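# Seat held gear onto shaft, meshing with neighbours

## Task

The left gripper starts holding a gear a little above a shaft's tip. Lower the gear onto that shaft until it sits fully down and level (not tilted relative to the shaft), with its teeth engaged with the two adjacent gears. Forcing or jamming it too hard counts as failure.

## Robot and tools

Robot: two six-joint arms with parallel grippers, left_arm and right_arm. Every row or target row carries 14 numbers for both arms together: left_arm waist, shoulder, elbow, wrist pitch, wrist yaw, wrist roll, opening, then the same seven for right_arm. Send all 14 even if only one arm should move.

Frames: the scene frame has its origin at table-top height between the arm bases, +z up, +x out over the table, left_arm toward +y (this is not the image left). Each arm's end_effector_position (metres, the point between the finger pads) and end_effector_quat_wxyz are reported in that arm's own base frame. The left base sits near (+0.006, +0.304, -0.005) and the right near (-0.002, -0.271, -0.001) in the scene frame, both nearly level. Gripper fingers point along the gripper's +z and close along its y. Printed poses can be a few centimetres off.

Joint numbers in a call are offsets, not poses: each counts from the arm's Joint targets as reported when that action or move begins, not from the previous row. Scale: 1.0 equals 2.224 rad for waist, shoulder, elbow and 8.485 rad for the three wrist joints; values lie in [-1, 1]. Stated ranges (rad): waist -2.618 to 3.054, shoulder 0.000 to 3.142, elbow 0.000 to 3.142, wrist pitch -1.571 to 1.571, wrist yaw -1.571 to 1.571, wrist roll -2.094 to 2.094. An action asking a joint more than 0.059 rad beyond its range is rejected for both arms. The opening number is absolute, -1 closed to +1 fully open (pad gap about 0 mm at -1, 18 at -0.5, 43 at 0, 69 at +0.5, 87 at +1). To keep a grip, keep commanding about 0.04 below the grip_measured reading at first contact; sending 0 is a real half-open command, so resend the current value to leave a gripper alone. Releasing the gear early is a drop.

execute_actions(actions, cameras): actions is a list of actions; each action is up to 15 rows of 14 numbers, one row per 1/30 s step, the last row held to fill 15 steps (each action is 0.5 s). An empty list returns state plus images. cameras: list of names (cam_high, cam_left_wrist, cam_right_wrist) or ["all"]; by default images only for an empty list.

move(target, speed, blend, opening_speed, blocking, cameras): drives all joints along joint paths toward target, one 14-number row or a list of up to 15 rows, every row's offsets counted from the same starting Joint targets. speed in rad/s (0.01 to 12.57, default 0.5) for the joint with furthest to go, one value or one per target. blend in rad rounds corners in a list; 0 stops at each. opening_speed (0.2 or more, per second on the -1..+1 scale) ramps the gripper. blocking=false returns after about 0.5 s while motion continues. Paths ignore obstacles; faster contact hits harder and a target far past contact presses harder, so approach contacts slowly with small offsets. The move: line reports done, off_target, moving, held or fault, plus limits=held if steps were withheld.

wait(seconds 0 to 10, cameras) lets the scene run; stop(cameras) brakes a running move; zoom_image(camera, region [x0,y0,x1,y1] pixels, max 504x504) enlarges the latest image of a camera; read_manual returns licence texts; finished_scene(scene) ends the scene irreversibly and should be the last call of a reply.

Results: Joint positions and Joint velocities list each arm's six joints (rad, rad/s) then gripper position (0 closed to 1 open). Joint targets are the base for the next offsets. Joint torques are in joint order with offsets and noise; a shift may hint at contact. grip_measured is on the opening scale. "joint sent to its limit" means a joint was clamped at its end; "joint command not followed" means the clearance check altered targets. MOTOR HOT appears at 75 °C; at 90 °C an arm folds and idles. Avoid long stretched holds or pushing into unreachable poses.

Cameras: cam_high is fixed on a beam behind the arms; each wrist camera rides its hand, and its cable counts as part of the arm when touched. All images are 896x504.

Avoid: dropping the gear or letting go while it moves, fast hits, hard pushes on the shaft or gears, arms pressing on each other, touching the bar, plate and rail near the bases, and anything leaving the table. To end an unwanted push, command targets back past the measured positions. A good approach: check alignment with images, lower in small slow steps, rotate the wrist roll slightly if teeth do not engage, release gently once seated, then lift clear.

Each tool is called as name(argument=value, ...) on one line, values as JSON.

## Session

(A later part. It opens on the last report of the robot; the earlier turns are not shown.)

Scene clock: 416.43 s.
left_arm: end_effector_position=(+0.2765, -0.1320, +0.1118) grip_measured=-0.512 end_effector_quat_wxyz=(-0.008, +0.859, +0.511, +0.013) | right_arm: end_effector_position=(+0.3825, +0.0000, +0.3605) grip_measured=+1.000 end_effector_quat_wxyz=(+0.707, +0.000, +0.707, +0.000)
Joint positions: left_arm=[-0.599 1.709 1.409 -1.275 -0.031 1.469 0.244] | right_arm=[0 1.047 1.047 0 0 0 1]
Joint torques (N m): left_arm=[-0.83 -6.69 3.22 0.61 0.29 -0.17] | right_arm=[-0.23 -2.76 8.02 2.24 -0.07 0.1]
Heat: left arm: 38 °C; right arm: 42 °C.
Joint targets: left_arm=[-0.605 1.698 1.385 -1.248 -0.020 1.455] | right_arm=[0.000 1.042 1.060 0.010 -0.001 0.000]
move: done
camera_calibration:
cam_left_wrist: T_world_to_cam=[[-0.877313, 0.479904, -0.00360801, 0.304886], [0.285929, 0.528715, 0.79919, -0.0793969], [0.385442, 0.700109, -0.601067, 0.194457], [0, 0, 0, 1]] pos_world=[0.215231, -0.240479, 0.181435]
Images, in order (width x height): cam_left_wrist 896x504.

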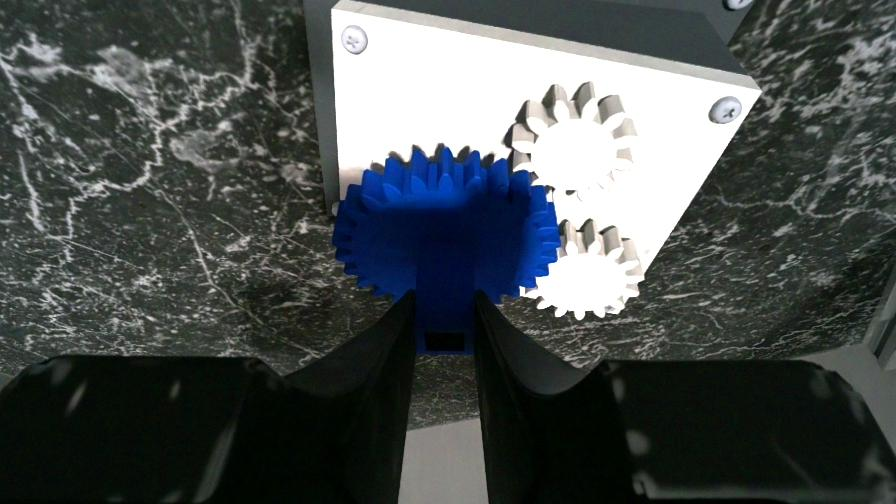

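zoom_image(camera="cam_left_wrist", region=[480, 70, 680, 330])

Scaled by 1.938 from the camera's 896x504 image, which has a finer 1280x720 frame.

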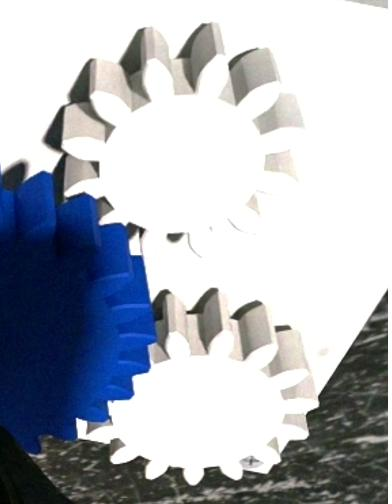

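move(target=[0.0009,0.0101,0.0121,-0.0005,0,-0.0163,-1,0,0,0,0,0,0,1], speed=0.1, cameras=["cam_left_wrist"])

zoom_image(camera="cam_left_wrist", region=[320, 70, 680, 330])

Scene clock: 431.00 s.
left_arm: end_effector_position=(+0.2758, -0.1314, +0.1118) grip_measured=-0.512 end_effector_quat_wxyz=(+0.000, +0.822, +0.569, +0.020) | right_arm: end_effector_position=(+0.3825, +0.0000, +0.3605) grip_measured=+1.000 end_effector_quat_wxyz=(+0.707, +0.000, +0.707, +0.000)
Joint positions: left_arm=[-0.599 1.71 1.409 -1.256 -0.037 1.332 0.244] | right_arm=[0 1.047 1.047 0 0 0 1]
Joint torques (N m): left_arm=[-0.62 -5.08 5.41 0.46 0.37 -0.15] | right_arm=[-0.24 -2.76 8.02 2.24 -0.07 0.09]
Heat: left arm: 37 °C; right arm: 42 °C.
Joint targets: left_arm=[-0.603 1.721 1.412 -1.252 -0.020 1.317] | right_arm=[0.000 1.042 1.060 0.010 -0.001 0.000]
move: done
camera_calibration:
cam_left_wrist: T_world_to_cam=[[-0.934136, 0.355887, -0.0271192, 0.306017], [0.193263, 0.568229, 0.799853, -0.0487562], [0.300067, 0.74193, -0.599583, 0.2232], [0, 0, 0, 1]] pos_world=[0.22831, -0.246802, 0.181124]
Images, in order (width x height): cam_left_wrist 896x504.

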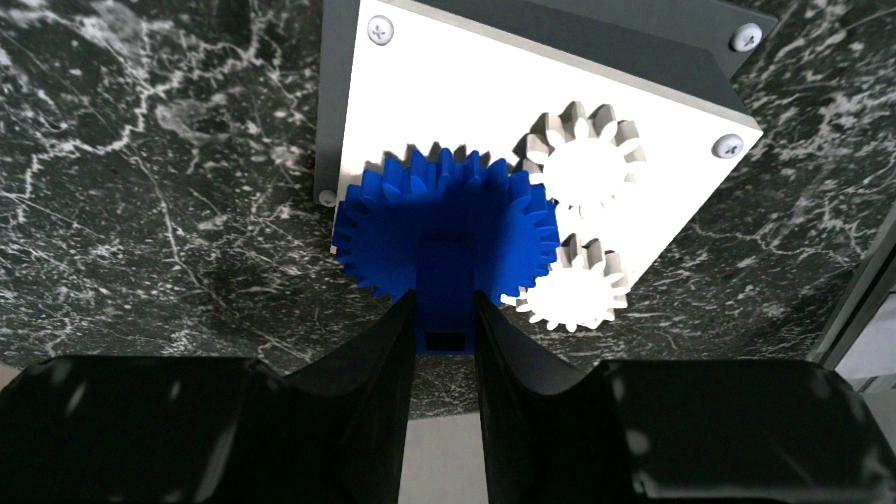

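Scaled by 1.400 from the camera's 896x504 image, which has a finer 1280x720 frame.

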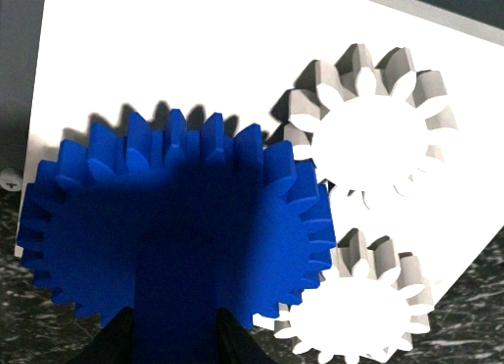

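move(target=[-0.0002,0.0003,-0.0120,0.0032,0,0,-1,0,0,0,0,0,0,1], speed=0.1)

move(target=[-0.0002,0.0003,-0.0067,0.0018,0,0,-1,0,0,0,0,0,0,1], speed=0.1)

Scene clock: 435.00 s.
left_arm: end_effector_position=(+0.2761, -0.1316, +0.1087) grip_measured=-0.512 end_effector_quat_wxyz=(+0.001, +0.822, +0.570, +0.020) | right_arm: end_effector_position=(+0.3825, +0.0000, +0.3605) grip_measured=+1.000 end_effector_quat_wxyz=(+0.707, +0.000, +0.707, +0.000)
Joint positions: left_arm=[-0.599 1.71 1.397 -1.242 -0.037 1.331 0.244] | right_arm=[0 1.047 1.047 0 0 0 1]
Joint torques (N m): left_arm=[-0.61 -5.03 4.23 0.58 0.36 -0.19] | right_arm=[-0.24 -2.76 8.02 2.24 -0.06 0.09]
Heat: left arm: 37 °C; right arm: 42 °C.
Joint targets: left_arm=[-0.604 1.721 1.385 -1.225 -0.020 1.317] | right_arm=[0.000 1.042 1.060 0.010 -0.001 0.000]
move: done

Scene clock: 435.70 s.
left_arm: end_effector_position=(+0.2762, -0.1313, +0.1080) grip_measured=-0.512 end_effector_quat_wxyz=(+0.001, +0.822, +0.570, +0.021) | right_arm: end_effector_position=(+0.3825, +0.0000, +0.3605) grip_measured=+1.000 end_effector_quat_wxyz=(+0.707, +0.000, +0.707, +0.000)
Joint positions: left_arm=[-0.599 1.71 1.394 -1.239 -0.039 1.33 0.244] | right_arm=[0 1.047 1.047 0 0 0 1]
Joint torques (N m): left_arm=[-0.65 -5.08 3.26 0.7 0.38 -0.17] | right_arm=[-0.24 -2.76 8.01 2.24 -0.06 0.09]
Heat: left arm: 36 °C; right arm: 42 °C.
Joint targets: left_arm=[-0.604 1.722 1.370 -1.210 -0.020 1.317] | right_arm=[0.000 1.042 1.060 0.010 -0.001 0.000]
move: done

move(target=[-0.0002,0.0003,-0.0067,0.0018,0,0,-1,0,0,0,0,0,0,1], speed=0.1, cameras=["cam_left_wrist","cam_high"])

zoom_image(camera="cam_left_wrist", region=[320, 70, 680, 330])

zoom_image(camera="cam_high", region=[470, 215, 570, 310])

Scene clock: 444.90 s.
left_arm: end_effector_position=(+0.2763, -0.1309, +0.1074) grip_measured=-0.512 end_effector_quat_wxyz=(+0.000, +0.821, +0.571, +0.022) | right_arm: end_effector_position=(+0.3825, +0.0000, +0.3605) grip_measured=+1.000 end_effector_quat_wxyz=(+0.707, +0.000, +0.707, +0.000)
Joint positions: left_arm=[-0.599 1.71 1.391 -1.236 -0.041 1.328 0.244] | right_arm=[0 1.047 1.047 0 0 0 1]
Joint torques (N m): left_arm=[-0.65 -4.93 2.36 0.81 0.43 -0.15] | right_arm=[-0.24 -2.76 8.02 2.24 -0.07 0.09]
Heat: left arm: 36 °C; right arm: 42 °C.
Joint targets: left_arm=[-0.605 1.723 1.355 -1.194 -0.020 1.317] | right_arm=[0.000 1.042 1.060 0.010 -0.001 0.000]
move: off_target (left_arm); left_arm: the wrist pitch is farthest, 0.041 rad from its target
camera_calibration:
cam_left_wrist: T_world_to_cam=[[-0.935381, 0.352325, -0.030467, 0.306382], [0.187598, 0.567386, 0.801798, -0.0444096], [0.29978, 0.744271, -0.596818, 0.220142], [0, 0, 0, 1]] pos_world=[0.228921, -0.246594, 0.176327]
Images, in order (width x height): cam_high 896x504, cam_left_wrist 896x504.

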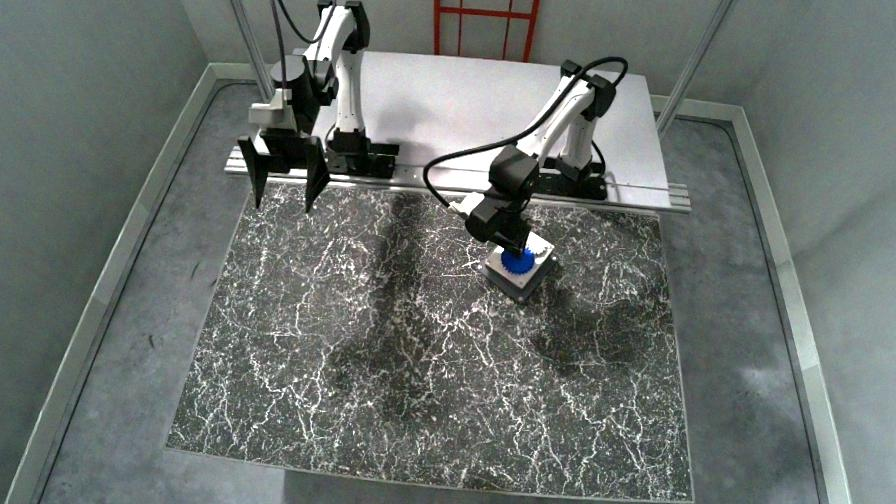

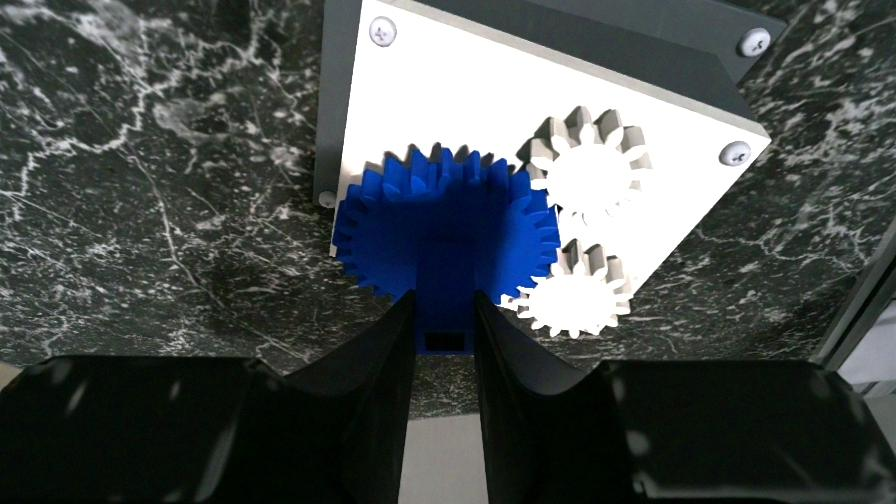

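Scaled by 1.400 from the camera's 896x504 image, which has a finer 1280x720 frame.

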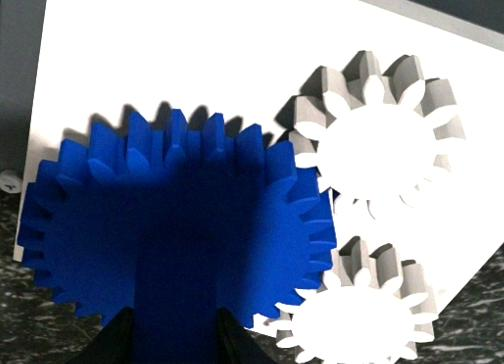

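Scaled by 5.040 from the camera's 896x504 image, which has a finer 1280x720 frame.

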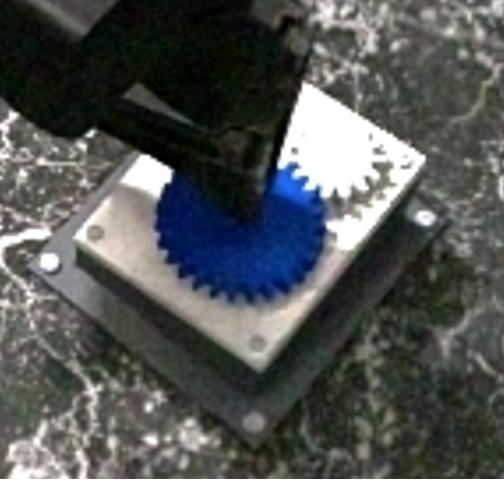

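move(target=[[-0.0005,-0.0050,-0.0060,0.00025,0,0.0081,-1,0,0,0,0,0,0,1],[-0.0009,-0.0101,-0.0121,0.0005,0,0.0163,-1,0,0,0,0,0,0,1]], speed=0.1)

Scene clock: 454.33 s.
left_arm: end_effector_position=(+0.2763, -0.1309, +0.1070) grip_measured=-0.512 end_effector_quat_wxyz=(+0.001, +0.849, +0.528, +0.025) | right_arm: end_effector_position=(+0.3825, +0.0000, +0.3605) grip_measured=+1.000 end_effector_quat_wxyz=(+0.707, +0.000, +0.707, +0.000)
Joint positions: left_arm=[-0.603 1.689 1.365 -1.225 -0.044 1.426 0.244] | right_arm=[0 1.047 1.047 0 0 0 1]
Joint torques (N m): left_arm=[-0.5 -4.94 2.33 0.75 0.47 0.27] | right_arm=[-0.24 -2.77 8.01 2.24 -0.06 0.09]
Heat: left arm: 35 °C; right arm: 42 °C.
Joint targets: left_arm=[-0.607 1.700 1.328 -1.190 -0.020 1.455] | right_arm=[0.000 1.042 1.060 0.010 -0.001 0.000]
move: off_target (left_arm); left_arm: the elbow is farthest, 0.037 rad from its target

move(target=[0.0144,0.0157,0.0301,-0.0094,0.0018,0.0012,-1,0,0,0,0,0,0,1], speed=0.08)

Scene clock: 468.03 s.
left_arm: end_effector_position=(+0.2769, -0.1306, +0.1077) grip_measured=-0.512 end_effector_quat_wxyz=(-0.004, +0.852, +0.524, +0.012) | right_arm: end_effector_position=(+0.3825, +0.0000, +0.3605) grip_measured=+1.000 end_effector_quat_wxyz=(+0.707, +0.000, +0.707, +0.000)
Joint positions: left_arm=[-0.591 1.706 1.391 -1.253 -0.025 1.447 0.244] | right_arm=[0 1.047 1.047 0 0 0 1]
Joint torques (N m): left_arm=[1.35 -3.71 5.52 0.22 0.44 0.14] | right_arm=[-0.24 -2.76 8.02 2.24 -0.06 0.09]
Heat: left arm: 34 °C; right arm: 42 °C.
Joint targets: left_arm=[-0.575 1.735 1.395 -1.270 -0.005 1.465] | right_arm=[0.000 1.042 1.060 0.010 -0.001 0.000]
move: done

move(target=[-0.0002,0.0003,-0.0170,0.0042,0,0,-1,0,0,0,0,0,0,1], speed=0.1)

move(target=[-0.0005,-0.0050,-0.0080,0.0008,0,0.0081,-1,0,0,0,0,0,0,1], speed=0.1)

move(target=[-0.0005,-0.0050,-0.0080,0.0008,0,0.0081,-1,0,0,0,0,0,0,1], speed=0.1)

Scene clock: 473.90 s.
left_arm: end_effector_position=(+0.2767, -0.1304, +0.1071) grip_measured=-0.512 end_effector_quat_wxyz=(-0.005, +0.852, +0.524, +0.012) | right_arm: end_effector_position=(+0.3825, +0.0000, +0.3605) grip_measured=+1.000 end_effector_quat_wxyz=(+0.707, +0.000, +0.707, +0.000)
Joint positions: left_arm=[-0.591 1.706 1.389 -1.251 -0.025 1.448 0.244] | right_arm=[0 1.047 1.047 0 0 0 1]
Joint torques (N m): left_arm=[1.26 -3.67 2.69 0.55 0.42 0.15] | right_arm=[-0.24 -2.77 8.02 2.24 -0.07 0.09]
Heat: left arm: 34 °C; right arm: 42 °C.
Joint targets: left_arm=[-0.575 1.736 1.357 -1.234 -0.005 1.466] | right_arm=[0.000 1.042 1.060 0.010 -0.001 0.000]
move: done

Scene clock: 474.93 s.
left_arm: end_effector_position=(+0.2769, -0.1304, +0.1064) grip_measured=-0.512 end_effector_quat_wxyz=(-0.006, +0.861, +0.508, +0.011) | right_arm: end_effector_position=(+0.3825, +0.0000, +0.3605) grip_measured=+1.000 end_effector_quat_wxyz=(+0.707, +0.000, +0.707, +0.000)
Joint positions: left_arm=[-0.591 1.704 1.383 -1.251 -0.025 1.486 0.244] | right_arm=[0 1.047 1.047 0 0 0 1]
Joint torques (N m): left_arm=[1.21 -4.33 1.7 0.6 0.45 0.5] | right_arm=[-0.24 -2.76 8.01 2.24 -0.07 0.09]
Heat: left arm: 34 °C; right arm: 42 °C.
Joint targets: left_arm=[-0.576 1.724 1.340 -1.227 -0.005 1.534] | right_arm=[0.000 1.042 1.060 0.010 -0.001 0.000]
move: off_target (left_arm); left_arm: the wrist roll is farthest, 0.049 rad from its target

Scene clock: 476.03 s.
left_arm: end_effector_position=(+0.2770, -0.1305, +0.1061) grip_measured=-0.512 end_effector_quat_wxyz=(-0.006, +0.882, +0.471, +0.011) | right_arm: end_effector_position=(+0.3825, +0.0000, +0.3605) grip_measured=+1.000 end_effector_quat_wxyz=(+0.707, +0.000, +0.707, +0.000)
Joint positions: left_arm=[-0.591 1.69 1.367 -1.247 -0.024 1.569 0.244] | right_arm=[0 1.047 1.047 0 0 0 1]
Joint torques (N m): left_arm=[1.06 -3.89 1.66 0.63 0.43 0.33] | right_arm=[-0.24 -2.76 8.02 2.24 -0.07 0.1]
Heat: left arm: 34 °C; right arm: 42 °C.
Joint targets: left_arm=[-0.577 1.713 1.322 -1.220 -0.004 1.603] | right_arm=[0.000 1.042 1.060 0.010 -0.001 0.000]
move: off_target (left_arm); left_arm: the elbow is farthest, 0.044 rad from its target

wait(seconds=0, cameras=["cam_left_wrist"])

zoom_image(camera="cam_left_wrist", region=[400, 70, 680, 350])

Scene clock: 479.23 s.
left_arm: end_effector_position=(+0.2770, -0.1305, +0.1061) grip_measured=-0.512 end_effector_quat_wxyz=(-0.006, +0.882, +0.471, +0.011) | right_arm: end_effector_position=(+0.3825, +0.0000, +0.3605) grip_measured=+1.000 end_effector_quat_wxyz=(+0.707, +0.000, +0.707, +0.000)
Joint positions: left_arm=[-0.591 1.69 1.367 -1.247 -0.024 1.569 0.244] | right_arm=[0 1.047 1.047 0 0 0 1]
Joint torques (N m): left_arm=[1.11 -4.05 1.57 0.62 0.39 0.34] | right_arm=[-0.24 -2.76 8.02 2.24 -0.07 0.09]
Heat: left arm: 34 °C; right arm: 42 °C.
Joint targets: left_arm=[-0.577 1.713 1.322 -1.220 -0.004 1.603] | right_arm=[0.000 1.042 1.060 0.010 -0.001 0.000]
Tool commands: left_gripper/opening=-1.0 right_gripper/opening=+1.0
camera_calibration:
cam_left_wrist: T_world_to_cam=[[-0.829404, 0.558631, -0.00442415, 0.301663], [0.335849, 0.504934, 0.79514, -0.0921926], [0.446424, 0.658007, -0.60641, 0.168012], [0, 0, 0, 1]] pos_world=[0.206158, -0.23252, 0.176525]
Images, in order (width x height): cam_left_wrist 896x504.

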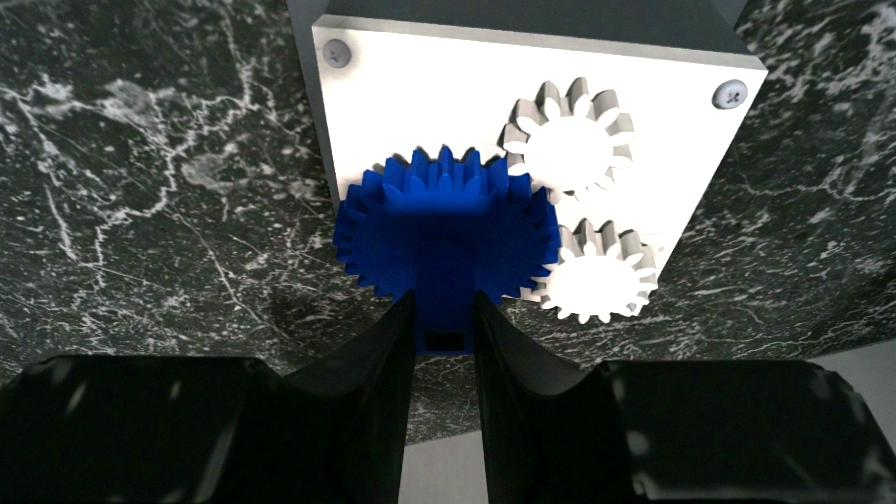

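Scaled by 1.800 from the camera's 896x504 image, which has a finer 1280x720 frame.

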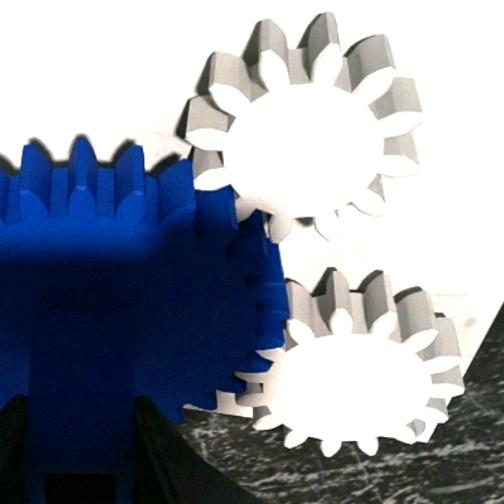

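move(target=[[0,0,0.010,-0.0025,0,0,-1,0,0,0,0,0,0,1],[0,0.0295,0.0421,-0.0102,0,0,-1,0,0,0,0,0,0,1]], speed=0.08, cameras=["cam_left_wrist"])

zoom_image(camera="cam_left_wrist", region=[400, 70, 680, 350])

Scene clock: 532.90 s.
left_arm: end_effector_position=(+0.2780, -0.1314, +0.1056) grip_measured=-0.512 end_effector_quat_wxyz=(-0.028, +0.884, +0.466, -0.002) | right_arm: end_effector_position=(+0.3825, +0.0000, +0.3605) grip_measured=+1.000 end_effector_quat_wxyz=(+0.707, +0.000, +0.707, +0.000)
Joint positions: left_arm=[-0.591 1.741 1.422 -1.302 -0.024 1.579 0.244] | right_arm=[0 1.047 1.047 0 0 0 1]
Joint torques (N m): left_arm=[1.14 -3.1 4.6 0.24 0.42 0.22] | right_arm=[-0.24 -2.76 8.02 2.24 -0.07 0.09]
Heat: left arm: 33 °C; right arm: 43 °C.
Joint targets: left_arm=[-0.577 1.779 1.416 -1.307 -0.005 1.603] | right_arm=[0.000 1.042 1.060 0.010 -0.001 0.000]
move: off_target (left_arm); left_arm: the shoulder is farthest, 0.038 rad from its target
camera_calibration:
cam_left_wrist: T_world_to_cam=[[-0.82275, 0.566588, 0.0454039, 0.296919], [0.374293, 0.479933, 0.793454, -0.105569], [0.42777, 0.669808, -0.606934, 0.174608], [0, 0, 0, 1]] pos_world=[0.209112, -0.234519, 0.176258]
Images, in order (width x height): cam_left_wrist 896x504.

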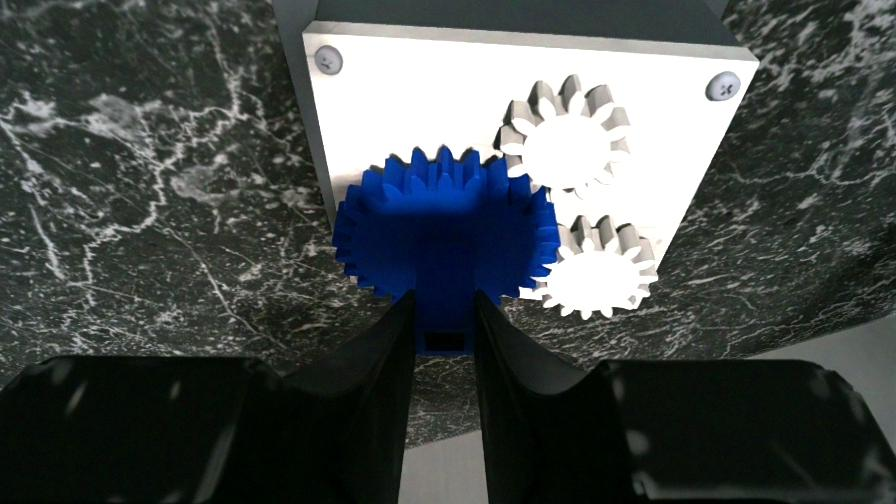

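Scaled by 1.800 from the camera's 896x504 image, which has a finer 1280x720 frame.

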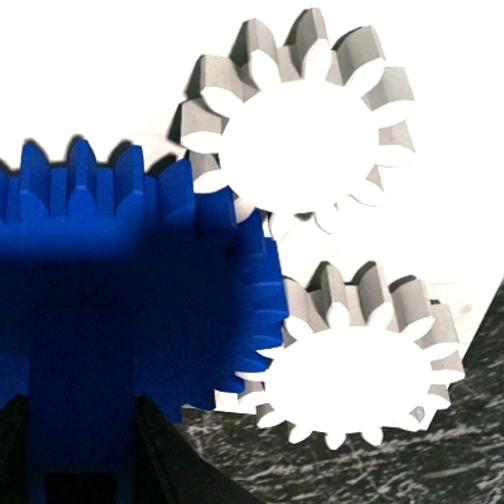

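move(target=[0,0,-0.0150,0.004,0,0,-1,0,0,0,0,0,0,1], speed=0.08)

move(target=[0,0,-0.0080,0.002,0,0,-1,0,0,0,0,0,0,1], speed=0.08)

Scene clock: 537.73 s.
left_arm: end_effector_position=(+0.2779, -0.1313, +0.1052) grip_measured=-0.512 end_effector_quat_wxyz=(-0.028, +0.884, +0.466, -0.002) | right_arm: end_effector_position=(+0.3825, +0.0000, +0.3605) grip_measured=+1.000 end_effector_quat_wxyz=(+0.707, +0.000, +0.707, +0.000)
Joint positions: left_arm=[-0.591 1.741 1.42 -1.3 -0.024 1.58 0.244] | right_arm=[0 1.047 1.047 0 0 0 1]
Joint torques (N m): left_arm=[1.14 -3.07 2.02 0.55 0.4 0.22] | right_arm=[-0.25 -2.77 8.01 2.24 -0.06 0.09]
Heat: left arm: 33 °C; right arm: 43 °C.
Joint targets: left_arm=[-0.577 1.779 1.382 -1.273 -0.005 1.603] | right_arm=[0.000 1.042 1.060 0.010 -0.001 0.000]
move: off_target (left_arm); left_arm: the shoulder is farthest, 0.038 rad from its target

Scene clock: 538.43 s.
left_arm: end_effector_position=(+0.2779, -0.1313, +0.1041) grip_measured=-0.512 end_effector_quat_wxyz=(-0.028, +0.885, +0.465, -0.002) | right_arm: end_effector_position=(+0.3825, +0.0000, +0.3605) grip_measured=+1.000 end_effector_quat_wxyz=(+0.707, +0.000, +0.707, +0.000)
Joint positions: left_arm=[-0.591 1.741 1.416 -1.296 -0.024 1.582 0.244] | right_arm=[0 1.047 1.047 0 0 0 1]
Joint torques (N m): left_arm=[1.2 -3.04 0.88 0.66 0.4 0.21] | right_arm=[-0.24 -2.77 8.03 2.24 -0.07 0.09]
Heat: left arm: 33 °C; right arm: 43 °C.
Joint targets: left_arm=[-0.577 1.779 1.364 -1.256 -0.005 1.603] | right_arm=[0.000 1.042 1.060 0.010 -0.001 0.000]
move: off_target (left_arm); left_arm: the elbow is farthest, 0.052 rad from its target

move(target=[-0.003,-0.009,-0.0080,-0.001,0,0,-1,0,0,0,0,0,0,1], speed=0.08)

move(target=[0,0,-0.0060,0.0010,0,0,-1,0,0,0,0,0,0,1], speed=0.08, cameras=["cam_left_wrist","cam_high"])

zoom_image(camera="cam_left_wrist", region=[400, 70, 680, 350])

zoom_image(camera="cam_high", region=[470, 215, 570, 310])

Scene clock: 551.53 s.
left_arm: end_effector_position=(+0.2774, -0.1312, +0.1040) grip_measured=-0.510 end_effector_quat_wxyz=(-0.022, +0.886, +0.464, +0.001) | right_arm: end_effector_position=(+0.3825, +0.0000, +0.3605) grip_measured=+1.000 end_effector_quat_wxyz=(+0.707, +0.000, +0.707, +0.000)
Joint positions: left_arm=[-0.592 1.727 1.399 -1.281 -0.024 1.585 0.245] | right_arm=[0 1.047 1.047 0 0 0 1]
Joint torques (N m): left_arm=[0.54 -3.47 0.81 0.47 0.43 0.18] | right_arm=[-0.23 -2.76 8.02 2.24 -0.07 0.09]
Heat: left arm: 32 °C; right arm: 43 °C.
Joint targets: left_arm=[-0.584 1.759 1.347 -1.265 -0.005 1.603] | right_arm=[0.000 1.042 1.060 0.010 -0.001 0.000]
move: off_target (left_arm); left_arm: the elbow is farthest, 0.053 rad from its target

Scene clock: 552.23 s.
left_arm: end_effector_position=(+0.2773, -0.1313, +0.1036) grip_measured=-0.509 end_effector_quat_wxyz=(-0.019, +0.886, +0.463, +0.003) | right_arm: end_effector_position=(+0.3825, +0.0000, +0.3605) grip_measured=+1.000 end_effector_quat_wxyz=(+0.707, +0.000, +0.707, +0.000)
Joint positions: left_arm=[-0.592 1.72 1.39 -1.272 -0.024 1.586 0.245] | right_arm=[0 1.047 1.047 0 0 0 1]
Joint torques (N m): left_arm=[0.66 -2.84 0.58 0.48 0.42 0.17] | right_arm=[-0.24 -2.77 8.02 2.24 -0.07 0.09]
Heat: left arm: 32 °C; right arm: 43 °C.
Joint targets: left_arm=[-0.584 1.759 1.333 -1.256 -0.004 1.603] | right_arm=[0.000 1.042 1.060 0.010 -0.001 0.000]
move: off_target (left_arm); left_arm: the elbow is farthest, 0.056 rad from its target
camera_calibration:
cam_left_wrist: T_world_to_cam=[[-0.819177, 0.572928, 0.0265132, 0.298111], [0.365439, 0.485761, 0.794034, -0.100552], [0.442046, 0.660143, -0.607294, 0.168462], [0, 0, 0, 1]] pos_world=[0.206483, -0.233161, 0.174244]
Images, in order (width x height): cam_high 896x504, cam_left_wrist 896x504.

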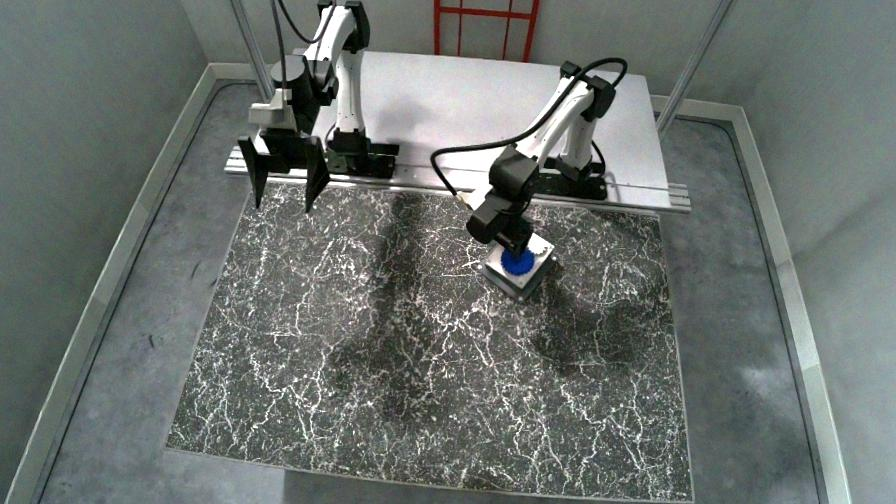

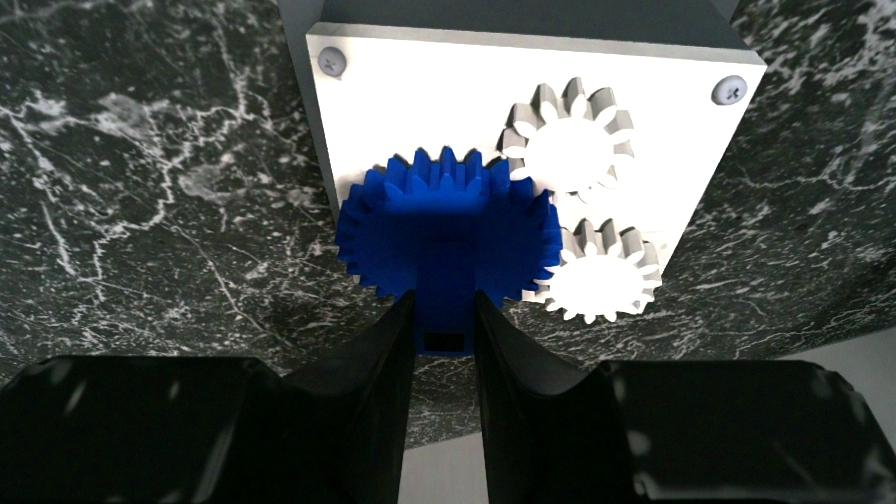

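Scaled by 1.800 from the camera's 896x504 image, which has a finer 1280x720 frame.

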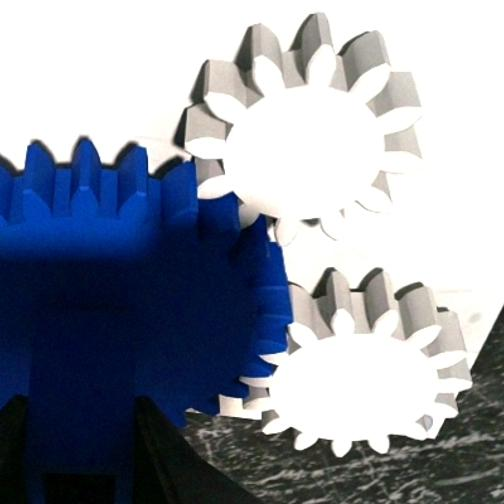

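Scaled by 5.040 from the camera's 896x504 image, which has a finer 1280x720 frame.

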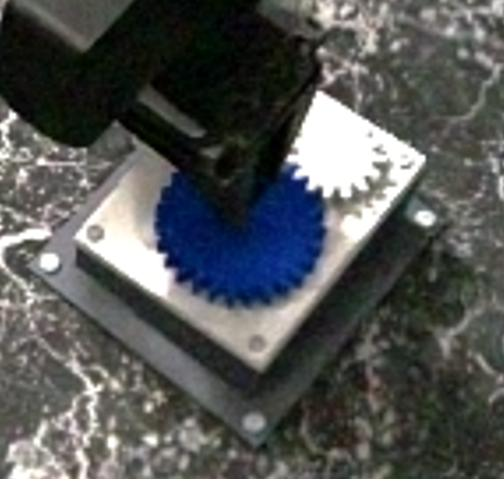

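move(target=[-0.002,-0.012,0.0230,0,-0.002,0,-1,0,0,0,0,0,0,1], speed=0.1)

move(target=[0,0,0,0,0,0,-0.42,0,0,0,0,0,0,1], opening_speed=0.3, cameras=["cam_left_wrist","cam_high"])

zoom_image(camera="cam_left_wrist", region=[400, 70, 680, 350])

Scene clock: 560.90 s.
left_arm: end_effector_position=(+0.2782, -0.1317, +0.1047) grip_measured=-0.509 end_effector_quat_wxyz=(-0.017, +0.886, +0.463, +0.004) | right_arm: end_effector_position=(+0.3825, +0.0000, +0.3605) grip_measured=+1.000 end_effector_quat_wxyz=(+0.707, +0.000, +0.707, +0.000)
Joint positions: left_arm=[-0.592 1.719 1.394 -1.272 -0.024 1.586 0.246] | right_arm=[0 1.047 1.047 0 0 0 1]
Joint torques (N m): left_arm=[0.2 -4.9 4.34 0.46 0.22 0.16] | right_arm=[-0.24 -2.76 8.02 2.24 -0.07 0.1]
Heat: left arm: 32 °C; right arm: 43 °C.
Joint targets: left_arm=[-0.588 1.732 1.384 -1.256 -0.022 1.603] | right_arm=[0.000 1.042 1.060 0.010 -0.001 0.000]
move: done

Scene clock: 563.03 s.
left_arm: end_effector_position=(+0.2791, -0.1323, +0.1037) grip_measured=-0.420 end_effector_quat_wxyz=(-0.016, +0.886, +0.463, +0.005) | right_arm: end_effector_position=(+0.3825, +0.0000, +0.3605) grip_measured=+1.000 end_effector_quat_wxyz=(+0.707, +0.000, +0.707, +0.000)
Joint positions: left_arm=[-0.592 1.721 1.391 -1.265 -0.024 1.587 0.29] | right_arm=[0 1.047 1.047 0 0 0 1]
Joint torques (N m): left_arm=[0.23 -5.08 4.49 0.4 0.21 0.14] | right_arm=[-0.25 -2.76 8.02 2.24 -0.07 0.09]
Heat: left arm: 32 °C; right arm: 43 °C.
Joint targets: left_arm=[-0.588 1.732 1.384 -1.256 -0.022 1.603] | right_arm=[0.000 1.042 1.060 0.010 -0.001 0.000]
move: done
camera_calibration:
cam_left_wrist: T_world_to_cam=[[-0.818652, 0.573964, 0.0193438, 0.300907], [0.360936, 0.488023, 0.794707, -0.0993035], [0.446693, 0.65757, -0.606686, 0.166715], [0, 0, 0, 1]] pos_world=[0.20771, -0.233874, 0.17424]
Images, in order (width x height): cam_high 896x504, cam_left_wrist 896x504.

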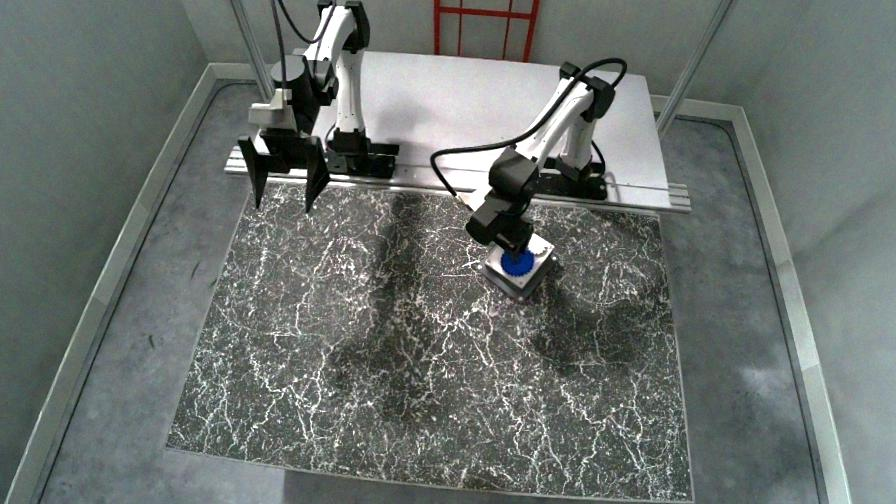

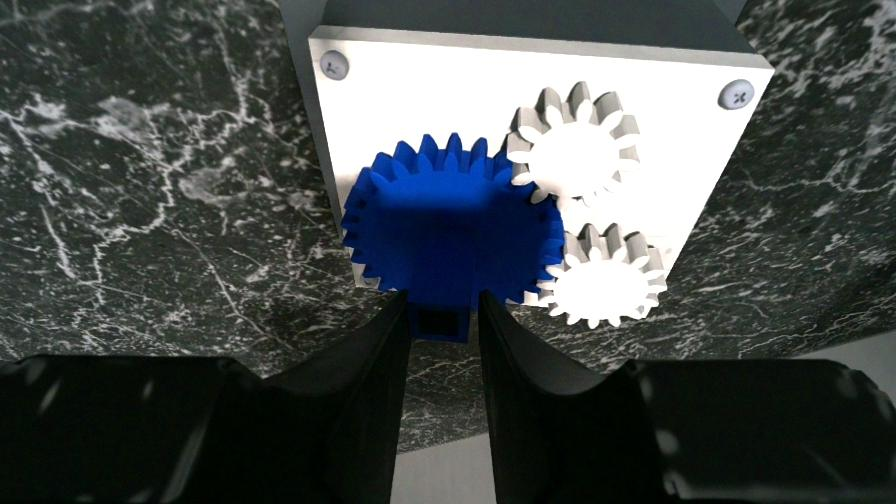

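Scaled by 1.800 from the camera's 896x504 image, which has a finer 1280x720 frame.

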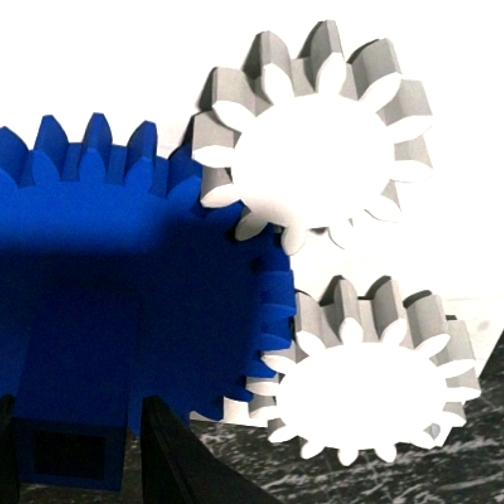

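move(target=[[0,0,0,0,0,0,0.0,0,0,0,0,0,0,1],[0.002,-0.0052,0.1008,-0.0278,0,0,0.0,0,0,0,0,0,0,1]], speed=0.3, opening_speed=0.5, cameras=["cam_left_wrist","cam_high"])

zoom_image(camera="cam_left_wrist", region=[300, 50, 700, 350])

zoom_image(camera="cam_high", region=[470, 215, 570, 310])

Scene clock: 576.43 s.
left_arm: end_effector_position=(+0.2772, -0.1310, +0.1536) grip_measured=+0.000 end_effector_quat_wxyz=(-0.019, +0.886, +0.463, +0.003) | right_arm: end_effector_position=(+0.3825, +0.0000, +0.3605) grip_measured=+1.000 end_effector_quat_wxyz=(+0.707, +0.000, +0.707, +0.000)
Joint positions: left_arm=[-0.592 1.721 1.589 -1.47 -0.024 1.587 0.5] | right_arm=[0 1.047 1.047 0 0 0 1]
Joint torques (N m): left_arm=[0.59 -5.93 6.54 0.12 0.23 0.18] | right_arm=[-0.24 -2.77 8.02 2.24 -0.06 0.09]
Heat: left arm: 32 °C; right arm: 43 °C.
Joint targets: left_arm=[-0.584 1.721 1.609 -1.492 -0.022 1.603] | right_arm=[0.000 1.042 1.060 0.010 -0.001 0.000]
move: done
camera_calibration:
cam_left_wrist: T_world_to_cam=[[-0.818522, 0.57386, 0.0265723, 0.29658], [0.365692, 0.484814, 0.794496, -0.140578], [0.443047, 0.66003, -0.606687, 0.198351], [0, 0, 0, 1]] pos_world=[0.206287, -0.232959, 0.224145]
Images, in order (width x height): cam_high 896x504, cam_left_wrist 896x504.

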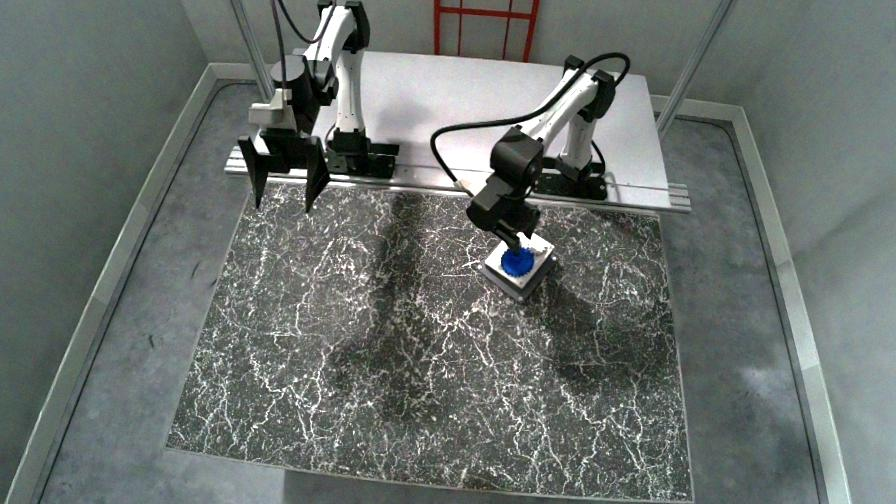

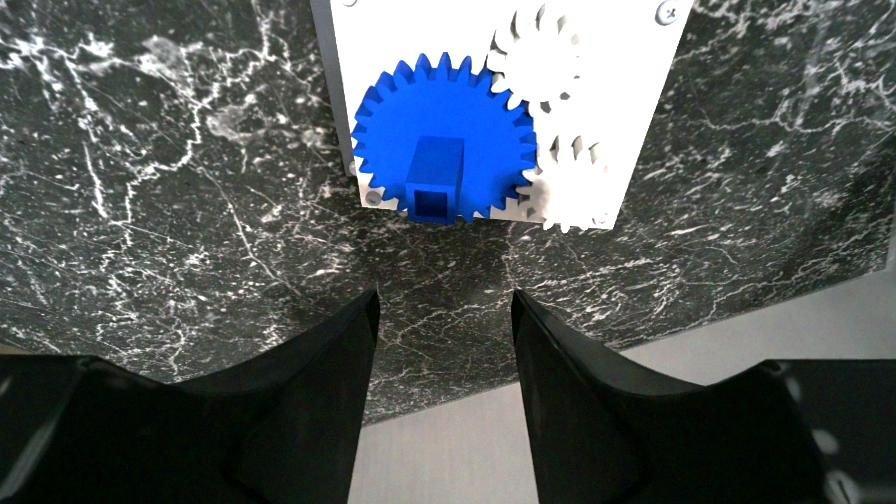

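Scaled by 1.260 from the camera's 896x504 image, which has a finer 1280x720 frame.

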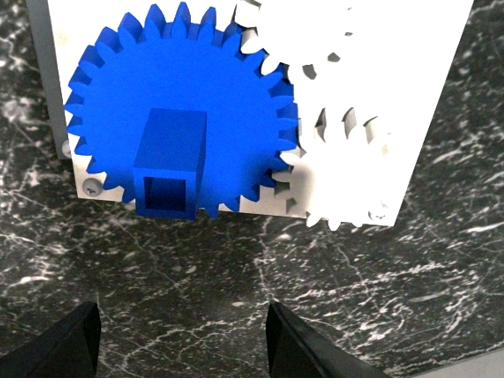

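Scaled by 5.040 from the camera's 896x504 image, which has a finer 1280x720 frame.

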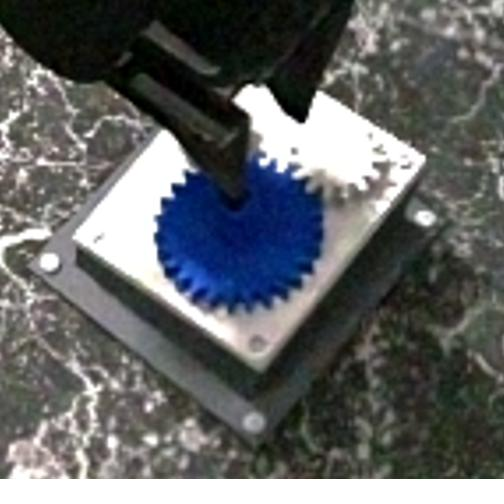

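finished_scene(scene=1)

The scene is finished: the task was done.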